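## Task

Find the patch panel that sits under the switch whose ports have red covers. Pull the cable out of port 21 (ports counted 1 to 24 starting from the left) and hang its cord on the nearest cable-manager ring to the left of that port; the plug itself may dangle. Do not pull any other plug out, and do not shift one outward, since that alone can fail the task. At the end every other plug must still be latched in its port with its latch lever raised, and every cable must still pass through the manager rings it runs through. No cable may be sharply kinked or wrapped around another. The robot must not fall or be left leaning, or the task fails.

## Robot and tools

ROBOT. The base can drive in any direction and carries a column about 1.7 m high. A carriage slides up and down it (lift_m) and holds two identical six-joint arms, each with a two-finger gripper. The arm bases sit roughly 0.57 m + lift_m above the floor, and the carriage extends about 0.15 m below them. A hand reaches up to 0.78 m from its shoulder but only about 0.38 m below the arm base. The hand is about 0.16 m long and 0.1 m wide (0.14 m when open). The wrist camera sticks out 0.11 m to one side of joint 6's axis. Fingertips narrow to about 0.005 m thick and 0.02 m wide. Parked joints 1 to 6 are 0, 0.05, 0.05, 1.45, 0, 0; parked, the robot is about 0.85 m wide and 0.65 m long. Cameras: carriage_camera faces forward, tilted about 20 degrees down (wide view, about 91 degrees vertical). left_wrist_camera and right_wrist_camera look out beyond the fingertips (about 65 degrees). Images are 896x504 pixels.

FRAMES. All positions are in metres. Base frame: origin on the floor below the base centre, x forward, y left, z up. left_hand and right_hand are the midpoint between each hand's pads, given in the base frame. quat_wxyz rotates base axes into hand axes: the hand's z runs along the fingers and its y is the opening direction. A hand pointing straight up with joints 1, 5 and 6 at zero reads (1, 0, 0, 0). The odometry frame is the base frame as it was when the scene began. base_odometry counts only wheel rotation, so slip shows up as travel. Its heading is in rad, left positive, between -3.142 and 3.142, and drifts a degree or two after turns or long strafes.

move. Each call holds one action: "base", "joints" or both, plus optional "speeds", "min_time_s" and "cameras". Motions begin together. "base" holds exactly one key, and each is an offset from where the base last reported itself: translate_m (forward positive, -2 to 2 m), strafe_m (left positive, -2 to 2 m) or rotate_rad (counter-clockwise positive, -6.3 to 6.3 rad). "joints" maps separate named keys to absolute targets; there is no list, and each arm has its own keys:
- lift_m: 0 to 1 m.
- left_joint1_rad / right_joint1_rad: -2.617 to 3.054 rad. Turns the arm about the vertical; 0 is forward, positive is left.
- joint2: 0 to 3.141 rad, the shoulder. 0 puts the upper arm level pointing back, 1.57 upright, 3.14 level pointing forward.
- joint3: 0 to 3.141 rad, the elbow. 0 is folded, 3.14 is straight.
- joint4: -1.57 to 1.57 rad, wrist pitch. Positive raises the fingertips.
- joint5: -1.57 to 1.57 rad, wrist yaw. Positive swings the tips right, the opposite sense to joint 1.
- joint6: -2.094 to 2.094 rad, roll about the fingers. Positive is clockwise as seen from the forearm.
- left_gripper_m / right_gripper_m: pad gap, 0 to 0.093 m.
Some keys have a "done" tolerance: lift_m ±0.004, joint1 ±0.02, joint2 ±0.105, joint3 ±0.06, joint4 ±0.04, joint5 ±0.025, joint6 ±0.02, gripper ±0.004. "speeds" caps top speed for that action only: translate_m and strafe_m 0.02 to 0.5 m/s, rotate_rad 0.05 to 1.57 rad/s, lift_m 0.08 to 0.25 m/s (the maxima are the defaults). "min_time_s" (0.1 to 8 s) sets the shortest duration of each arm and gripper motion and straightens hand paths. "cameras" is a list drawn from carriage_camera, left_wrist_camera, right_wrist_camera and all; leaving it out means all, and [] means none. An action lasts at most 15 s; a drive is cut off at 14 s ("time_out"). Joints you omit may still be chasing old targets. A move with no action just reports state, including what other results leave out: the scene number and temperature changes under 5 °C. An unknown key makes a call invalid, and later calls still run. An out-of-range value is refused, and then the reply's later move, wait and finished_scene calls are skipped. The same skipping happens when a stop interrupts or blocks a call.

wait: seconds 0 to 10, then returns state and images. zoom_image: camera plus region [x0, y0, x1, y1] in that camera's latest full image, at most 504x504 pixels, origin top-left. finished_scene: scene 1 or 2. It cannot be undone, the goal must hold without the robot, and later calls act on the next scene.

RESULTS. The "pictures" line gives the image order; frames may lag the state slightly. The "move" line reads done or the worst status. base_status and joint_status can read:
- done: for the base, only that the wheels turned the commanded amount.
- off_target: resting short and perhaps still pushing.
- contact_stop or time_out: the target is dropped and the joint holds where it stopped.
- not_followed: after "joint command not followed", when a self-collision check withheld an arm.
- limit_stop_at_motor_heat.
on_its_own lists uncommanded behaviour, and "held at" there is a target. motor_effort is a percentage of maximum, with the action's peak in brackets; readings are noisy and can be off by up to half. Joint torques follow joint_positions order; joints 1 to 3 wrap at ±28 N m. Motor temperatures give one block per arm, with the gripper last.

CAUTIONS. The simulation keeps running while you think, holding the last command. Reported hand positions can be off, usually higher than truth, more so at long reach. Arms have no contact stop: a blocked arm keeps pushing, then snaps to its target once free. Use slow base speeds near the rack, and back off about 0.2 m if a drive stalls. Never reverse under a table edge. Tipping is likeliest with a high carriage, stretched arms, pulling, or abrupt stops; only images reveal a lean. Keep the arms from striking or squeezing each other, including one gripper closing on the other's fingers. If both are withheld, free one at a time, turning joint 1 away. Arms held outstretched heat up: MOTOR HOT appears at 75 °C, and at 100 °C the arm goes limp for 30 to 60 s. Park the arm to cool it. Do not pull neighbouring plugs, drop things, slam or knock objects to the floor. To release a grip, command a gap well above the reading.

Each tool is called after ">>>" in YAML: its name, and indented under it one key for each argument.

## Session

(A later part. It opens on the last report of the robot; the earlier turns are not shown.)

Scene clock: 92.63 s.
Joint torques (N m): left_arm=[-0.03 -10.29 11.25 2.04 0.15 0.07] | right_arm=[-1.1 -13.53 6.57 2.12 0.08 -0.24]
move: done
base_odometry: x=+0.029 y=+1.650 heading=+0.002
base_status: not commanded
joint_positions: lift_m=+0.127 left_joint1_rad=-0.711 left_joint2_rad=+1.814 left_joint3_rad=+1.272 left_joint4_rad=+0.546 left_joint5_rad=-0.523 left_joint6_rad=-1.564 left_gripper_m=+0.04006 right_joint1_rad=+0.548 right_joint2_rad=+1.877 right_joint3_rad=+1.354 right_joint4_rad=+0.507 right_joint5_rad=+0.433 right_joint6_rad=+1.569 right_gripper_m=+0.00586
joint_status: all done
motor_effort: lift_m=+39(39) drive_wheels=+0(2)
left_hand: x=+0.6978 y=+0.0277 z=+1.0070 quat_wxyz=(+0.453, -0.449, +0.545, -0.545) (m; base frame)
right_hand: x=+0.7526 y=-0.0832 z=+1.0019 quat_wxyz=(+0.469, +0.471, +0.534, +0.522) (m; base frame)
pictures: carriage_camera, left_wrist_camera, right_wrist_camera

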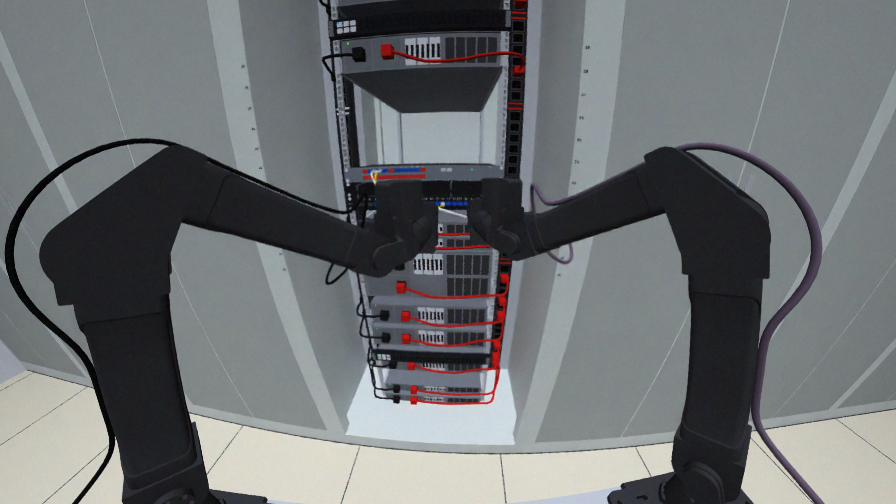

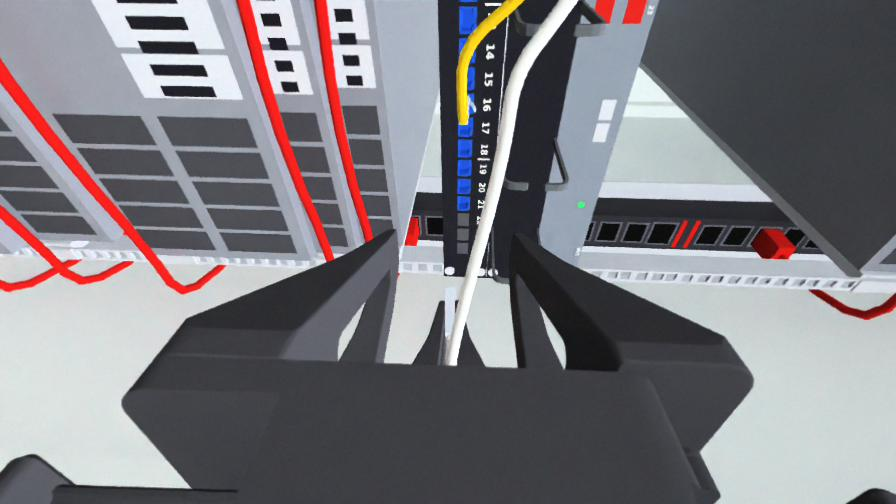

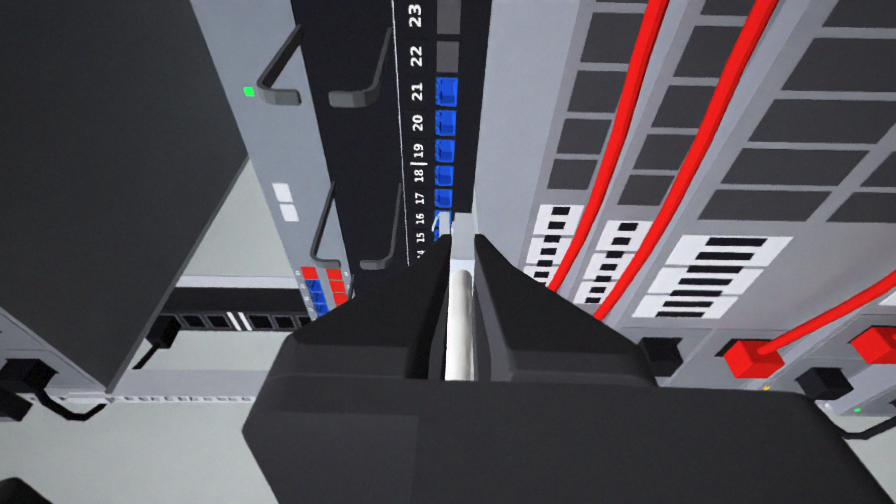

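>>> move:
  joints: {"left_joint1_rad": -0.688, "left_joint2_rad": 1.885, "left_joint3_rad": 1.373, "left_joint4_rad": 0.513, "left_joint5_rad": -0.495}
  min_time_s: 2
  cameras: ["left_wrist_camera"]

>>> move:
  joints: {"left_gripper_m": 0.012}
  min_time_s: 1.5
  cameras: ["left_wrist_camera"]

Scene clock: 95.60 s.
Joint torques (N m): left_arm=[0.02 -10.61 11.43 2.01 0.17 0.06] | right_arm=[-1.09 -13.55 6.57 2.12 0.08 -0.25]
move: done
base_odometry: x=+0.029 y=+1.650 heading=+0.002
base_status: not commanded
joint_positions: lift_m=+0.127 left_joint1_rad=-0.694 left_joint2_rad=+1.863 left_joint3_rad=+1.340 left_joint4_rad=+0.528 left_joint5_rad=-0.506 left_joint6_rad=-1.564 left_gripper_m=+0.04006 right_joint1_rad=+0.548 right_joint2_rad=+1.877 right_joint3_rad=+1.354 right_joint4_rad=+0.507 right_joint5_rad=+0.432 right_joint6_rad=+1.569 right_gripper_m=+0.00586
joint_status: all done
motor_effort: lift_m=+39(39) drive_wheels=+0(2)
left_hand: x=+0.7129 y=+0.0241 z=+1.0080 quat_wxyz=(+0.453, -0.449, +0.545, -0.545) (m; base frame)
right_hand: x=+0.7526 y=-0.0831 z=+1.0019 quat_wxyz=(+0.469, +0.471, +0.534, +0.522) (m; base frame)
pictures: left_wrist_camera

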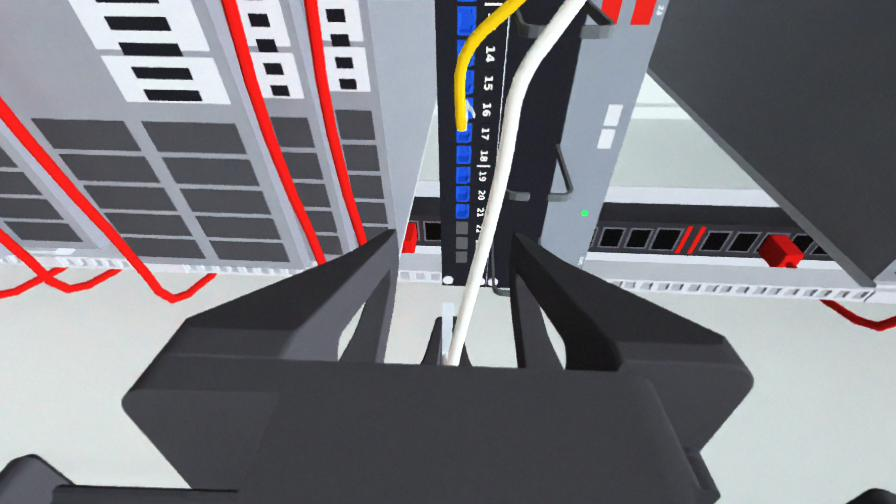

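Scene clock: 97.40 s.
Joint torques (N m): left_arm=[0.02 -10.58 11.33 2.03 0.15 0.08] | right_arm=[-1.09 -13.53 6.56 2.12 0.09 -0.24]
move: done
base_odometry: x=+0.029 y=+1.650 heading=+0.002
base_status: not commanded
joint_positions: lift_m=+0.127 left_joint1_rad=-0.694 left_joint2_rad=+1.863 left_joint3_rad=+1.340 left_joint4_rad=+0.527 left_joint5_rad=-0.506 left_joint6_rad=-1.564 left_gripper_m=+0.01207 right_joint1_rad=+0.548 right_joint2_rad=+1.877 right_joint3_rad=+1.354 right_joint4_rad=+0.507 right_joint5_rad=+0.432 right_joint6_rad=+1.569 right_gripper_m=+0.00586
joint_status: all done
motor_effort: lift_m=+39(39) drive_wheels=+0(1)
left_hand: x=+0.7129 y=+0.0241 z=+1.0077 quat_wxyz=(+0.453, -0.449, +0.545, -0.544) (m; base frame)
right_hand: x=+0.7526 y=-0.0831 z=+1.0019 quat_wxyz=(+0.469, +0.471, +0.534, +0.522) (m; base frame)
pictures: left_wrist_camera

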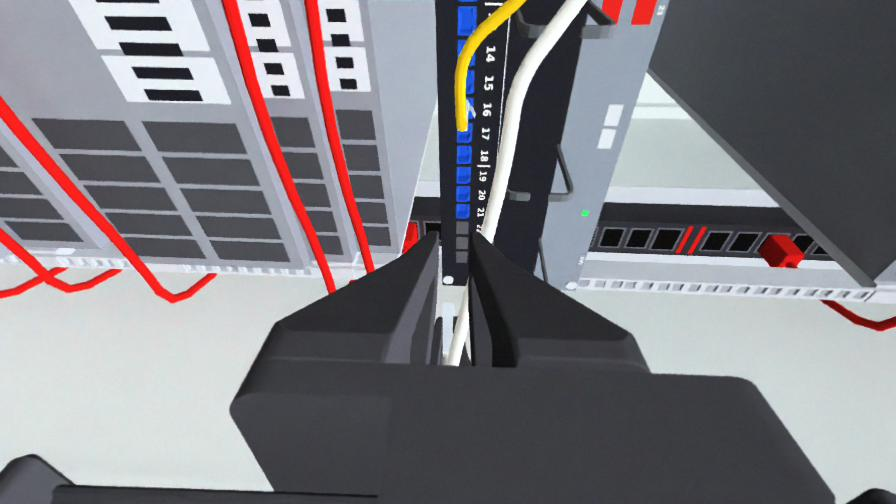

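>>> move:
  joints: {"left_gripper_m": 0.045}
  min_time_s: 1
  cameras: []

>>> move:
  joints: {"left_joint1_rad": -0.663, "left_joint2_rad": 1.921, "left_joint3_rad": 1.458, "left_joint4_rad": 0.458, "left_joint5_rad": -0.458}
  min_time_s: 2
  cameras: ["left_wrist_camera"]

>>> zoom_image:
  camera: "left_wrist_camera"
  region: [360, 100, 600, 380]

Scene clock: 99.27 s.
Joint torques (N m): left_arm=[-0.09 -10.88 11.43 2.05 0.18 0.11] | right_arm=[-1.1 -13.53 6.57 2.12 0.09 -0.24]
Motor temperatures (°C): left_arm=[32 35 47 39 31 27 31] | right_arm=[31 43 44 45 29 29 29]
move: done
base_odometry: x=+0.029 y=+1.650 heading=+0.002
base_status: not commanded
joint_positions: lift_m=+0.127 left_joint1_rad=-0.694 left_joint2_rad=+1.863 left_joint3_rad=+1.340 left_joint4_rad=+0.527 left_joint5_rad=-0.506 left_joint6_rad=-1.564 left_gripper_m=+0.04493 right_joint1_rad=+0.548 right_joint2_rad=+1.877 right_joint3_rad=+1.354 right_joint4_rad=+0.507 right_joint5_rad=+0.432 right_joint6_rad=+1.569 right_gripper_m=+0.00586
joint_status: all done
motor_effort: lift_m=+39(39) drive_wheels=+0(2)
left_hand: x=+0.7129 y=+0.0241 z=+1.0077 quat_wxyz=(+0.453, -0.449, +0.545, -0.544) (m; base frame)
right_hand: x=+0.7526 y=-0.0831 z=+1.0019 quat_wxyz=(+0.469, +0.471, +0.534, +0.522) (m; base frame)
pictures: none
No camera images: "cameras" was empty.

Scene clock: 101.57 s.
Joint torques (N m): left_arm=[0.1 -11.21 11.37 2.07 0.14 0.06] | right_arm=[-1.09 -13.53 6.57 2.12 0.09 -0.25]
move: done
base_odometry: x=+0.029 y=+1.650 heading=+0.002
base_status: not commanded
joint_positions: lift_m=+0.127 left_joint1_rad=-0.669 left_joint2_rad=+1.898 left_joint3_rad=+1.425 left_joint4_rad=+0.473 left_joint5_rad=-0.469 left_joint6_rad=-1.564 left_gripper_m=+0.04493 right_joint1_rad=+0.548 right_joint2_rad=+1.877 right_joint3_rad=+1.354 right_joint4_rad=+0.507 right_joint5_rad=+0.432 right_joint6_rad=+1.569 right_gripper_m=+0.00586
joint_status: all done
motor_effort: lift_m=+39(39) drive_wheels=+1(1)
left_hand: x=+0.7284 y=+0.0225 z=+1.0164 quat_wxyz=(+0.450, -0.446, +0.549, -0.546) (m; base frame)
right_hand: x=+0.7526 y=-0.0831 z=+1.0019 quat_wxyz=(+0.469, +0.471, +0.534, +0.522) (m; base frame)
pictures: left_wrist_camera

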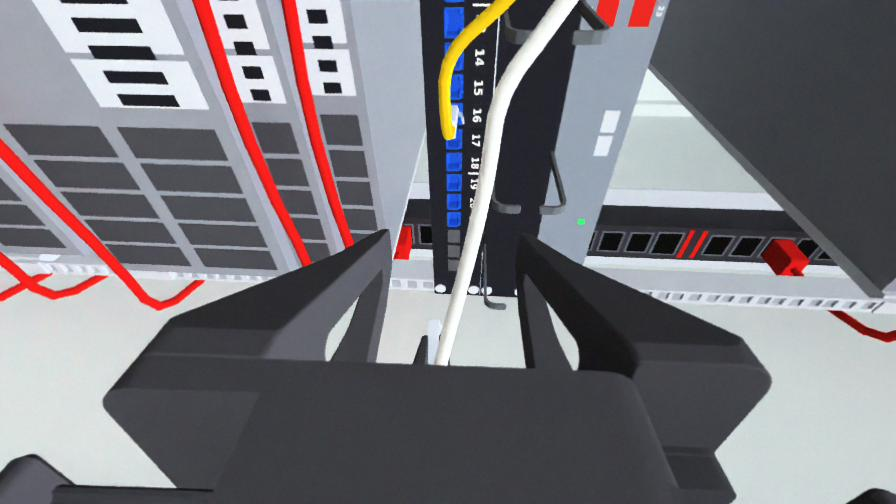

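Scaled by 1.800 from the camera's 896x504 image, which has a finer 1280x720 frame.

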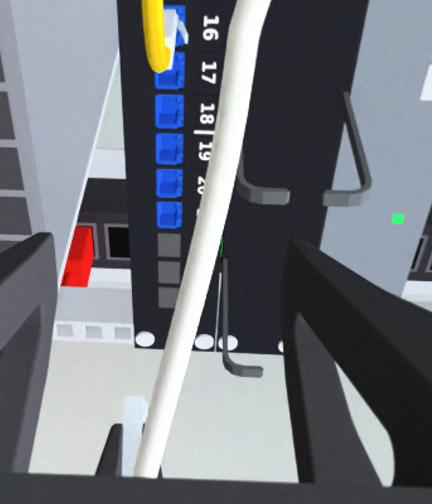

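>>> move:
  joints: {"left_joint1_rad": -0.626, "left_joint2_rad": 2.005, "left_joint3_rad": 1.61, "left_joint4_rad": 0.39, "left_joint5_rad": -0.42}
  min_time_s: 2
  cameras: ["left_wrist_camera"]

>>> zoom_image:
  camera: "left_wrist_camera"
  region: [360, 100, 600, 380]

Scene clock: 104.60 s.
Joint torques (N m): left_arm=[-0.12 -12.03 11.58 2.09 0.16 0.08] | right_arm=[-1.07 -13.52 6.57 2.12 0.09 -0.25]
move: done
base_odometry: x=+0.029 y=+1.650 heading=+0.002
base_status: not commanded
joint_positions: lift_m=+0.127 left_joint1_rad=-0.632 left_joint2_rad=+1.981 left_joint3_rad=+1.577 left_joint4_rad=+0.405 left_joint5_rad=-0.431 left_joint6_rad=-1.564 left_gripper_m=+0.04493 right_joint1_rad=+0.548 right_joint2_rad=+1.877 right_joint3_rad=+1.354 right_joint4_rad=+0.507 right_joint5_rad=+0.432 right_joint6_rad=+1.569 right_gripper_m=+0.00586
joint_status: all done
motor_effort: lift_m=+39(39) drive_wheels=+0(2)
left_hand: x=+0.7572 y=+0.0210 z=+1.0254 quat_wxyz=(+0.449, -0.445, +0.549, -0.546) (m; base frame)
right_hand: x=+0.7526 y=-0.0830 z=+1.0019 quat_wxyz=(+0.469, +0.471, +0.534, +0.522) (m; base frame)
pictures: left_wrist_camera

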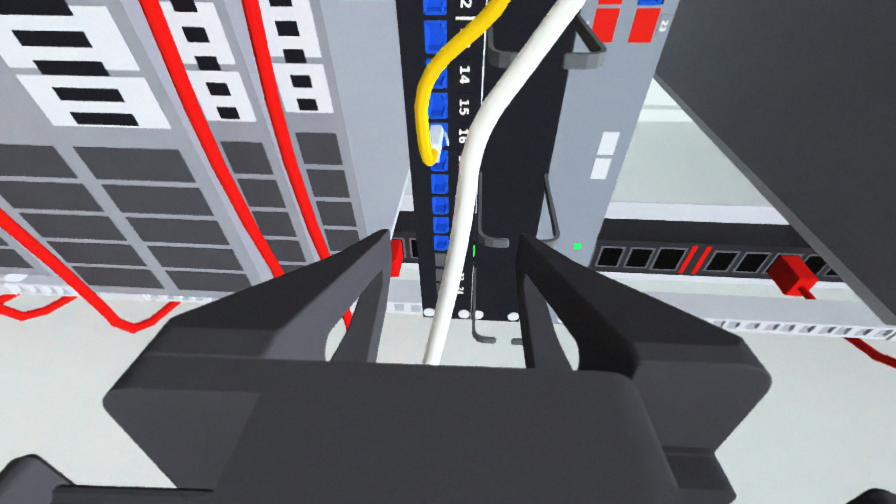

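Scaled by 1.800 from the camera's 896x504 image, which has a finer 1280x720 frame.

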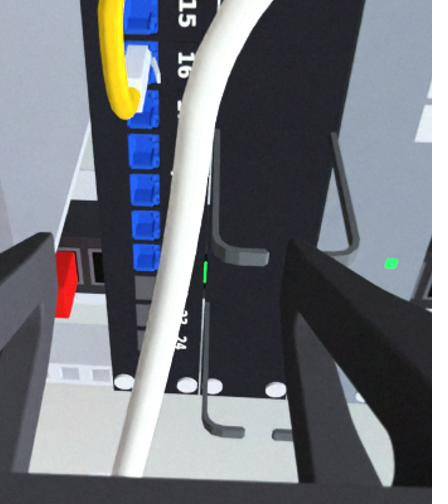

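>>> move:
  joints: {"left_gripper_m": 0.01}
  min_time_s: 1.5
  cameras: ["left_wrist_camera"]

>>> zoom_image:
  camera: "left_wrist_camera"
  region: [360, 100, 600, 380]

Scene clock: 106.53 s.
Joint torques (N m): left_arm=[-0.08 -12.1 11.67 2.1 0.14 0.11] | right_arm=[-1.07 -13.55 6.56 2.11 0.09 -0.25]
move: done
base_odometry: x=+0.029 y=+1.650 heading=+0.002
base_status: not commanded
joint_positions: lift_m=+0.127 left_joint1_rad=-0.632 left_joint2_rad=+1.981 left_joint3_rad=+1.577 left_joint4_rad=+0.404 left_joint5_rad=-0.431 left_joint6_rad=-1.564 left_gripper_m=+0.01007 right_joint1_rad=+0.548 right_joint2_rad=+1.877 right_joint3_rad=+1.354 right_joint4_rad=+0.507 right_joint5_rad=+0.432 right_joint6_rad=+1.569 right_gripper_m=+0.00586
joint_status: all done
motor_effort: lift_m=+39(39) drive_wheels=+0(2)
left_hand: x=+0.7572 y=+0.0209 z=+1.0252 quat_wxyz=(+0.449, -0.446, +0.549, -0.546) (m; base frame)
right_hand: x=+0.7526 y=-0.0830 z=+1.0019 quat_wxyz=(+0.469, +0.471, +0.534, +0.522) (m; base frame)
pictures: left_wrist_camera

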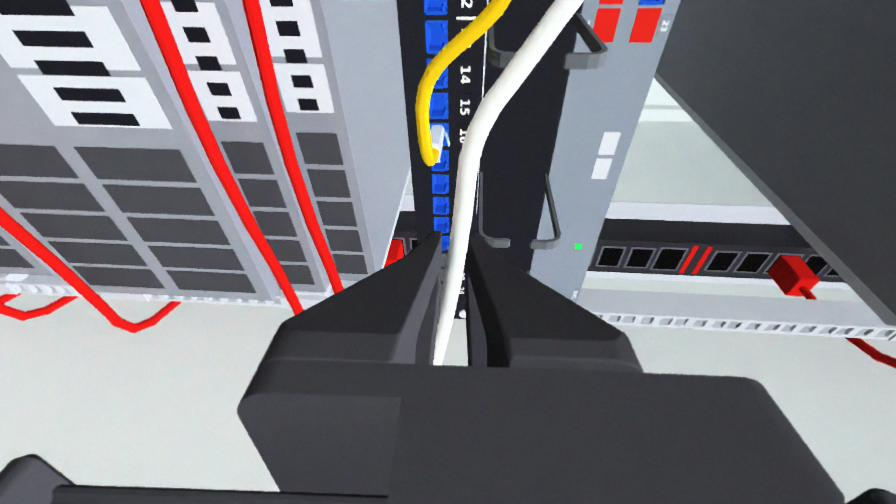

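Scaled by 1.800 from the camera's 896x504 image, which has a finer 1280x720 frame.

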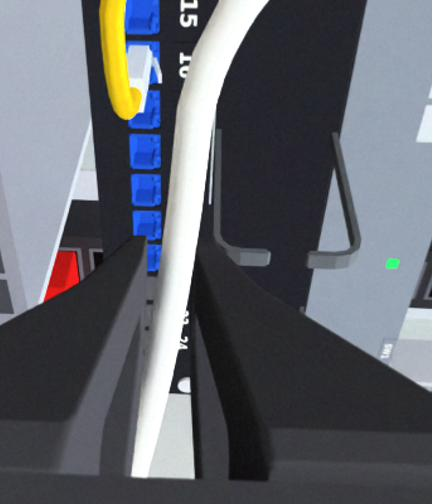

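>>> move:
  joints: {"left_gripper_m": 0.003}
  min_time_s: 1
  cameras: ["left_wrist_camera"]

>>> zoom_image:
  camera: "left_wrist_camera"
  region: [360, 100, 600, 380]

Scene clock: 108.00 s.
Joint torques (N m): left_arm=[0.08 -12.19 11.6 2.1 0.13 0.1] | right_arm=[-1.09 -13.53 6.57 2.1 0.09 -0.25]
move: done
base_odometry: x=+0.029 y=+1.650 heading=+0.002
base_status: not commanded
joint_positions: lift_m=+0.127 left_joint1_rad=-0.632 left_joint2_rad=+1.982 left_joint3_rad=+1.577 left_joint4_rad=+0.403 left_joint5_rad=-0.431 left_joint6_rad=-1.564 left_gripper_m=+0.00524 right_joint1_rad=+0.548 right_joint2_rad=+1.877 right_joint3_rad=+1.354 right_joint4_rad=+0.510 right_joint5_rad=+0.432 right_joint6_rad=+1.569 right_gripper_m=+0.00586
joint_status: all done
motor_effort: lift_m=+39(39) drive_wheels=+0(1)
left_hand: x=+0.7573 y=+0.0209 z=+1.0247 quat_wxyz=(+0.449, -0.446, +0.550, -0.545) (m; base frame)
right_hand: x=+0.7526 y=-0.0830 z=+1.0025 quat_wxyz=(+0.469, +0.471, +0.533, +0.523) (m; base frame)
pictures: left_wrist_camera

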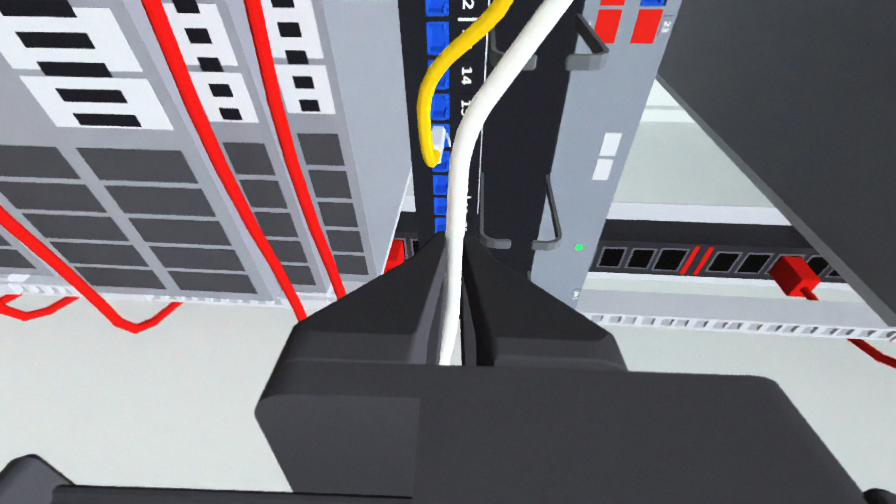

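Scaled by 1.800 from the camera's 896x504 image, which has a finer 1280x720 frame.

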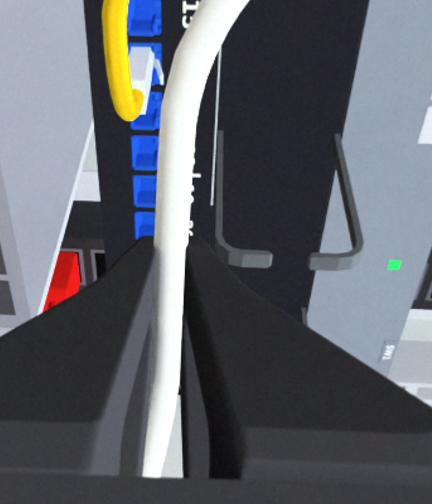

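>>> move:
  joints: {"lift_m": 0.155}
  speeds: {"lift_m": 0.08}
  cameras: []

>>> move:
  joints: {"right_joint1_rad": 0.545, "right_joint2_rad": 1.815, "right_joint3_rad": 1.385, "right_joint4_rad": 0.465, "right_joint5_rad": 0.445}
  min_time_s: 2

>>> zoom_image:
  camera: "left_wrist_camera"
  region: [360, 100, 600, 380]

Scene clock: 110.43 s.
Joint torques (N m): left_arm=[0.01 -12.83 11.04 2.21 0.11 0.05] | right_arm=[-0.84 -12.74 6.91 2.06 0.1 -0.24]
move: done
base_odometry: x=+0.029 y=+1.650 heading=+0.002
base_status: not commanded
joint_positions: lift_m=+0.155 left_joint1_rad=-0.632 left_joint2_rad=+1.988 left_joint3_rad=+1.582 left_joint4_rad=+0.396 left_joint5_rad=-0.426 left_joint6_rad=-1.564 left_gripper_m=+0.00524 right_joint1_rad=+0.546 right_joint2_rad=+1.869 right_joint3_rad=+1.349 right_joint4_rad=+0.513 right_joint5_rad=+0.431 right_joint6_rad=+1.569 right_gripper_m=+0.00586
joint_status: all done
motor_effort: lift_m=+38(46) drive_wheels=+2(2)
left_hand: x=+0.7584 y=+0.0192 z=+1.0499 quat_wxyz=(+0.447, -0.445, +0.554, -0.544) (m; base frame)
right_hand: x=+0.7516 y=-0.0853 z=+1.0335 quat_wxyz=(+0.470, +0.471, +0.531, +0.525) (m; base frame)
pictures: none
No camera images: "cameras" was empty.

Scene clock: 112.73 s.
Joint torques (N m): left_arm=[0.08 -12.98 10.91 2.18 0.08 0.05] | right_arm=[0.14 -13.48 10.02 1.93 0.17 -0.24]
move: done
base_odometry: x=+0.029 y=+1.650 heading=+0.002
base_status: not commanded
joint_positions: lift_m=+0.155 left_joint1_rad=-0.632 left_joint2_rad=+1.988 left_joint3_rad=+1.582 left_joint4_rad=+0.396 left_joint5_rad=-0.425 left_joint6_rad=-1.564 left_gripper_m=+0.00524 right_joint1_rad=+0.546 right_joint2_rad=+1.846 right_joint3_rad=+1.361 right_joint4_rad=+0.483 right_joint5_rad=+0.431 right_joint6_rad=+1.569 right_gripper_m=+0.00586
joint_status: all done
motor_effort: lift_m=+38(39) drive_wheels=+0(2)
left_hand: x=+0.7584 y=+0.0190 z=+1.0499 quat_wxyz=(+0.447, -0.445, +0.554, -0.544) (m; base frame)
right_hand: x=+0.7487 y=-0.0871 z=+1.0446 quat_wxyz=(+0.471, +0.470, +0.529, +0.526) (m; base frame)
pictures: carriage_camera, left_wrist_camera, right_wrist_camera

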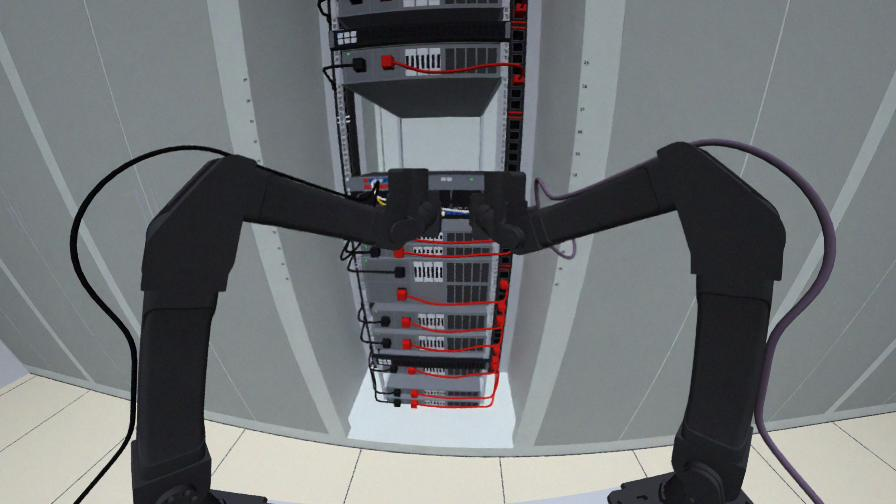

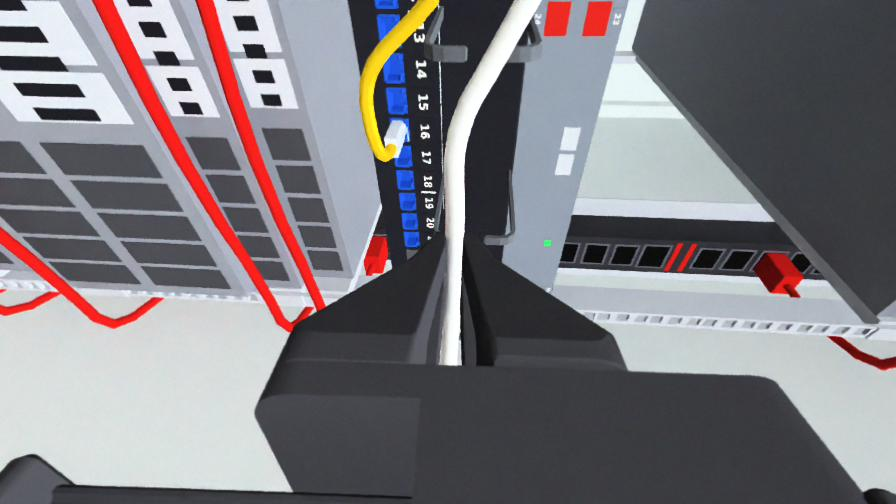

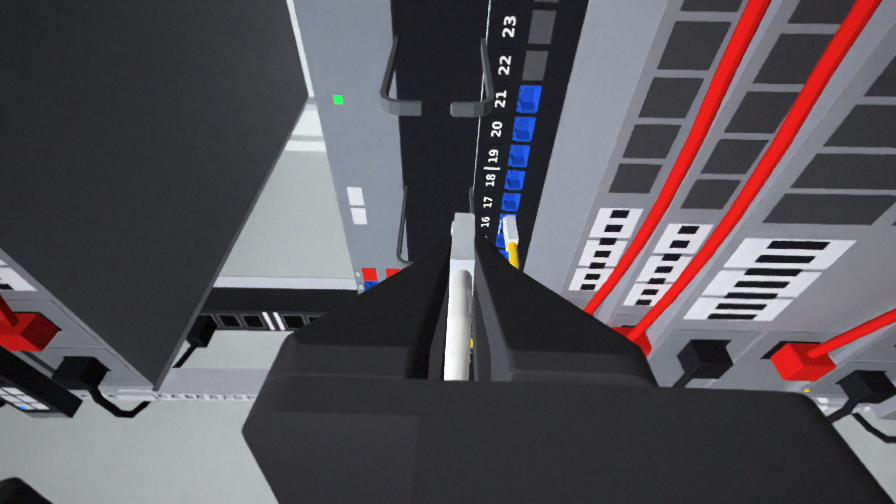

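Scaled by 1.800 from the camera's 896x504 image, which has a finer 1280x720 frame.

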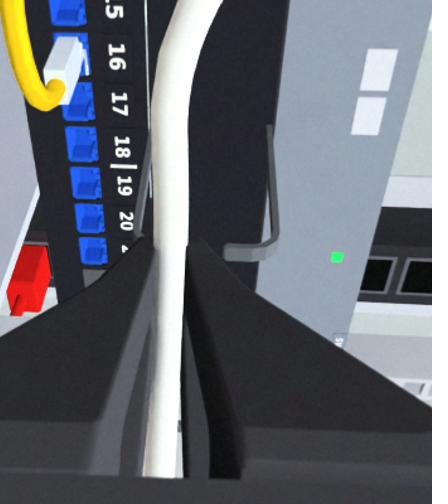

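>>> move:
  joints: {"lift_m": 0.164}
  speeds: {"lift_m": 0.08}
  cameras: ["left_wrist_camera"]

>>> zoom_image:
  camera: "left_wrist_camera"
  region: [360, 100, 600, 380]

Scene clock: 113.53 s.
Joint torques (N m): left_arm=[-0.06 -13.12 10.74 2.21 0.07 0.08] | right_arm=[0.16 -12.51 9.44 2.03 0.17 -0.25]
move: done
base_odometry: x=+0.029 y=+1.650 heading=+0.002
base_status: not commanded
joint_positions: lift_m=+0.164 left_joint1_rad=-0.632 left_joint2_rad=+1.991 left_joint3_rad=+1.586 left_joint4_rad=+0.398 left_joint5_rad=-0.423 left_joint6_rad=-1.565 left_gripper_m=+0.00524 right_joint1_rad=+0.546 right_joint2_rad=+1.836 right_joint3_rad=+1.367 right_joint4_rad=+0.472 right_joint5_rad=+0.431 right_joint6_rad=+1.569 right_gripper_m=+0.00586
joint_status: all done
motor_effort: lift_m=+38(47) drive_wheels=+0(1)
left_hand: x=+0.7589 y=+0.0183 z=+1.0597 quat_wxyz=(+0.446, -0.444, +0.553, -0.546) (m; base frame)
right_hand: x=+0.7473 y=-0.0879 z=+1.0598 quat_wxyz=(+0.471, +0.470, +0.527, +0.528) (m; base frame)
pictures: left_wrist_camera

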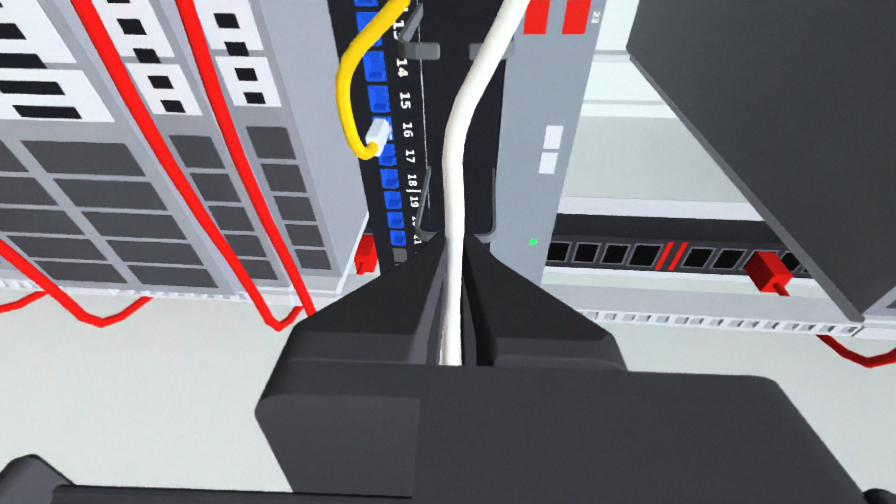

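Scaled by 1.800 from the camera's 896x504 image, which has a finer 1280x720 frame.

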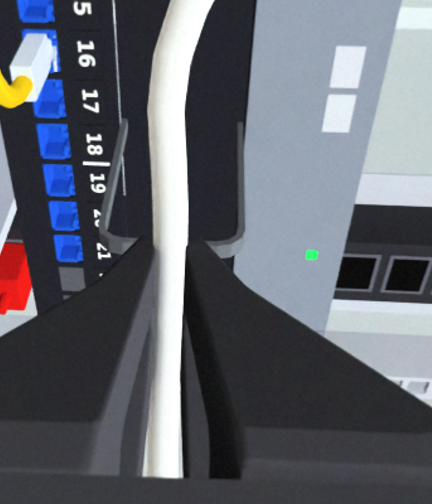

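>>> move:
  base: {"translate_m": 0.04}
  speeds: {"translate_m": 0.03}

>>> zoom_image:
  camera: "left_wrist_camera"
  region: [360, 100, 600, 380]

Scene clock: 115.70 s.
Joint torques (N m): left_arm=[0.02 -13.24 10.66 2.2 0.04 0.07] | right_arm=[0.16 -12.36 9.31 2.09 0.17 -0.24]
move: done
base_odometry: x=+0.068 y=+1.650 heading=+0.001
base_status: done
joint_positions: lift_m=+0.164 left_joint1_rad=-0.632 left_joint2_rad=+1.991 left_joint3_rad=+1.586 left_joint4_rad=+0.397 left_joint5_rad=-0.417 left_joint6_rad=-1.565 left_gripper_m=+0.00523 right_joint1_rad=+0.546 right_joint2_rad=+1.836 right_joint3_rad=+1.367 right_joint4_rad=+0.470 right_joint5_rad=+0.431 right_joint6_rad=+1.569 right_gripper_m=+0.00586
joint_status: not commanded
motor_effort: lift_m=+39(39) drive_wheels=+4(10)
left_hand: x=+0.7587 y=+0.0173 z=+1.0593 quat_wxyz=(+0.444, -0.443, +0.555, -0.547) (m; base frame)
right_hand: x=+0.7472 y=-0.0879 z=+1.0594 quat_wxyz=(+0.471, +0.470, +0.528, +0.528) (m; base frame)
pictures: carriage_camera, left_wrist_camera, right_wrist_camera

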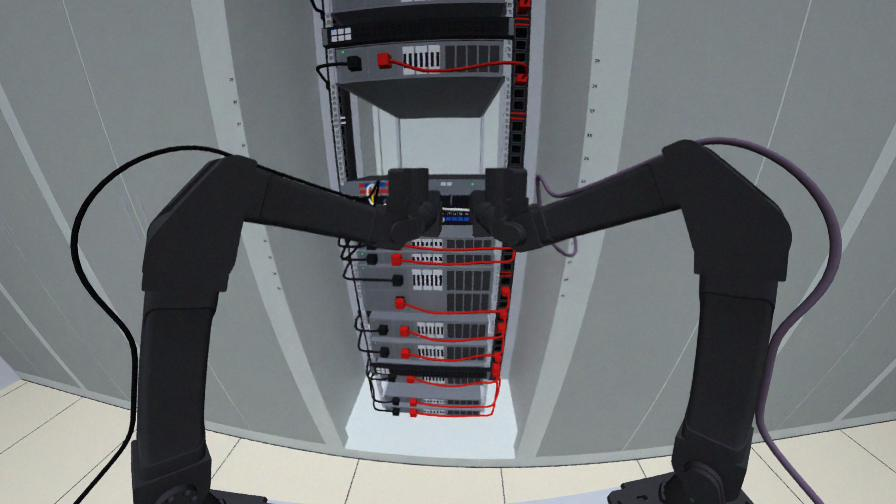

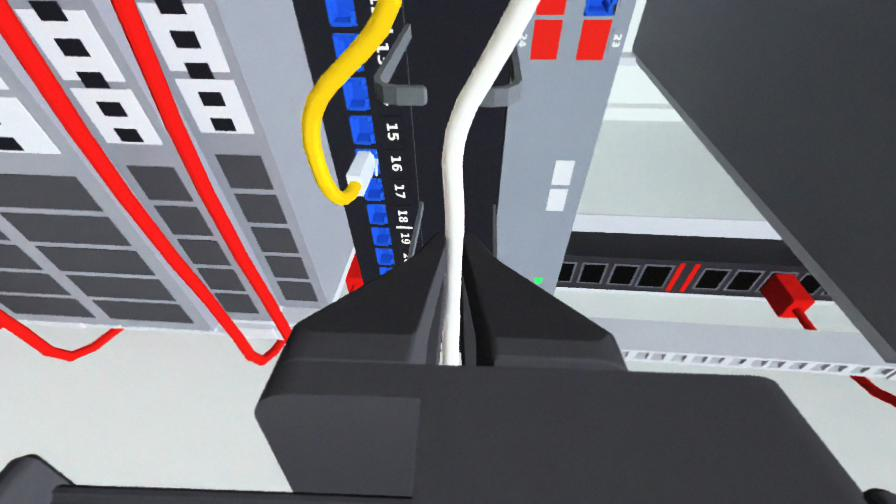

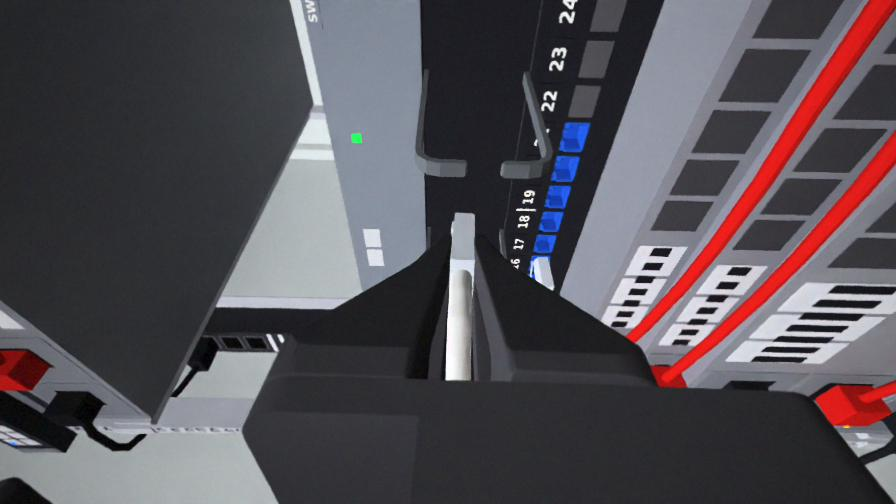

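Scaled by 1.800 from the camera's 896x504 image, which has a finer 1280x720 frame.

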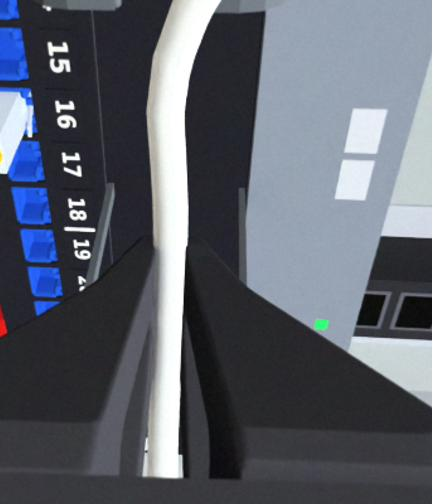

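>>> move:
  base: {"translate_m": 0.032}
  speeds: {"translate_m": 0.03}

>>> zoom_image:
  camera: "left_wrist_camera"
  region: [360, 100, 600, 380]

>>> zoom_image:
  camera: "carriage_camera"
  region: [400, 160, 520, 240]

Scene clock: 117.60 s.
Joint torques (N m): left_arm=[0.24 -13.49 10.7 2.19 0.02 0.13] | right_arm=[0.12 -12.45 9.36 2.12 0.17 -0.24]
move: done
base_odometry: x=+0.100 y=+1.650 heading=+0.000
base_status: done
joint_positions: lift_m=+0.164 left_joint1_rad=-0.632 left_joint2_rad=+1.991 left_joint3_rad=+1.586 left_joint4_rad=+0.396 left_joint5_rad=-0.415 left_joint6_rad=-1.566 left_gripper_m=+0.00523 right_joint1_rad=+0.546 right_joint2_rad=+1.835 right_joint3_rad=+1.367 right_joint4_rad=+0.469 right_joint5_rad=+0.431 right_joint6_rad=+1.569 right_gripper_m=+0.00586
joint_status: not commanded
motor_effort: lift_m=+38(39) drive_wheels=+4(16)
left_hand: x=+0.7583 y=+0.0164 z=+1.0591 quat_wxyz=(+0.443, -0.442, +0.556, -0.547) (m; base frame)
right_hand: x=+0.7471 y=-0.0878 z=+1.0595 quat_wxyz=(+0.471, +0.470, +0.528, +0.528) (m; base frame)
pictures: carriage_camera, left_wrist_camera, right_wrist_camera

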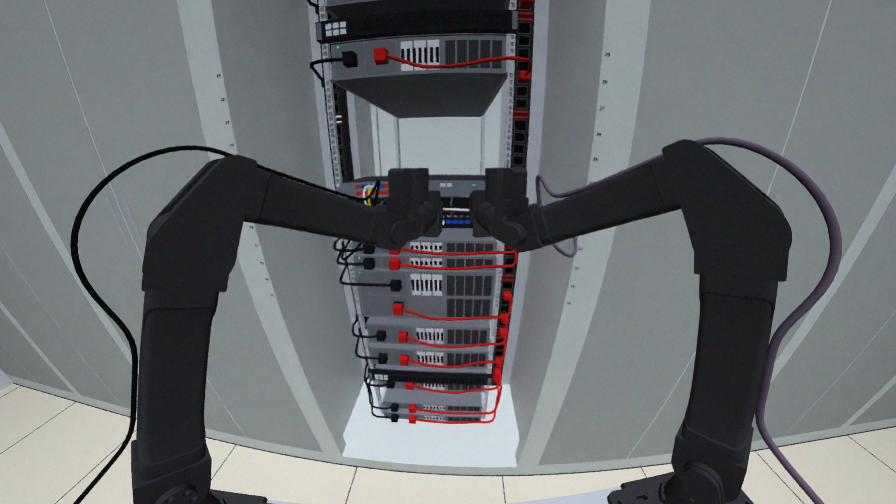

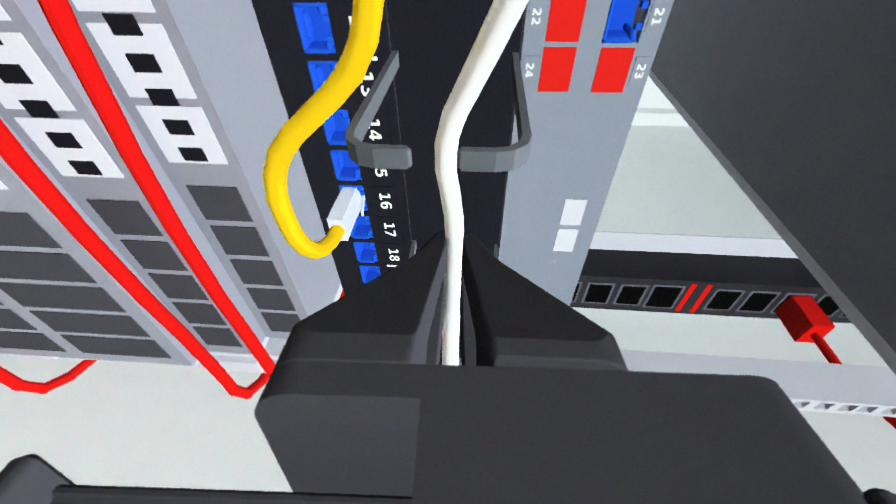

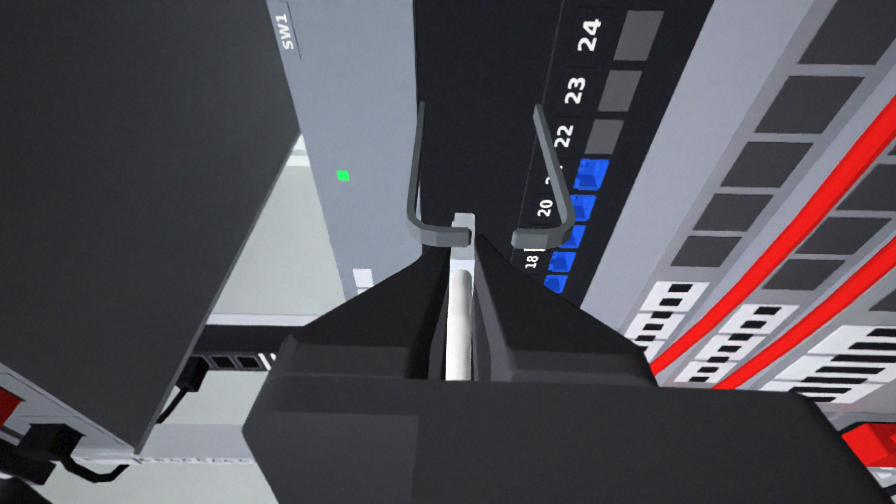

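Scaled by 1.800 from the camera's 896x504 image, which has a finer 1280x720 frame.

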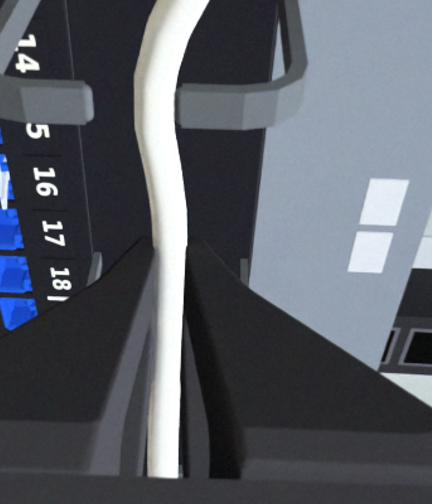

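Scaled by 4.200 from the camera's 896x504 image, which has a finer 1280x720 frame.

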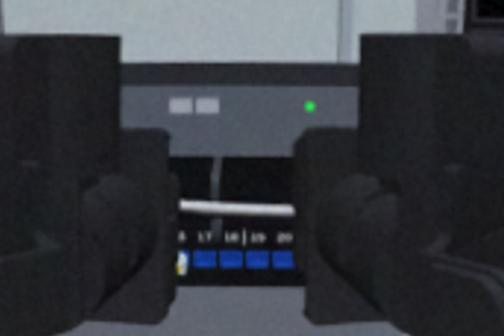

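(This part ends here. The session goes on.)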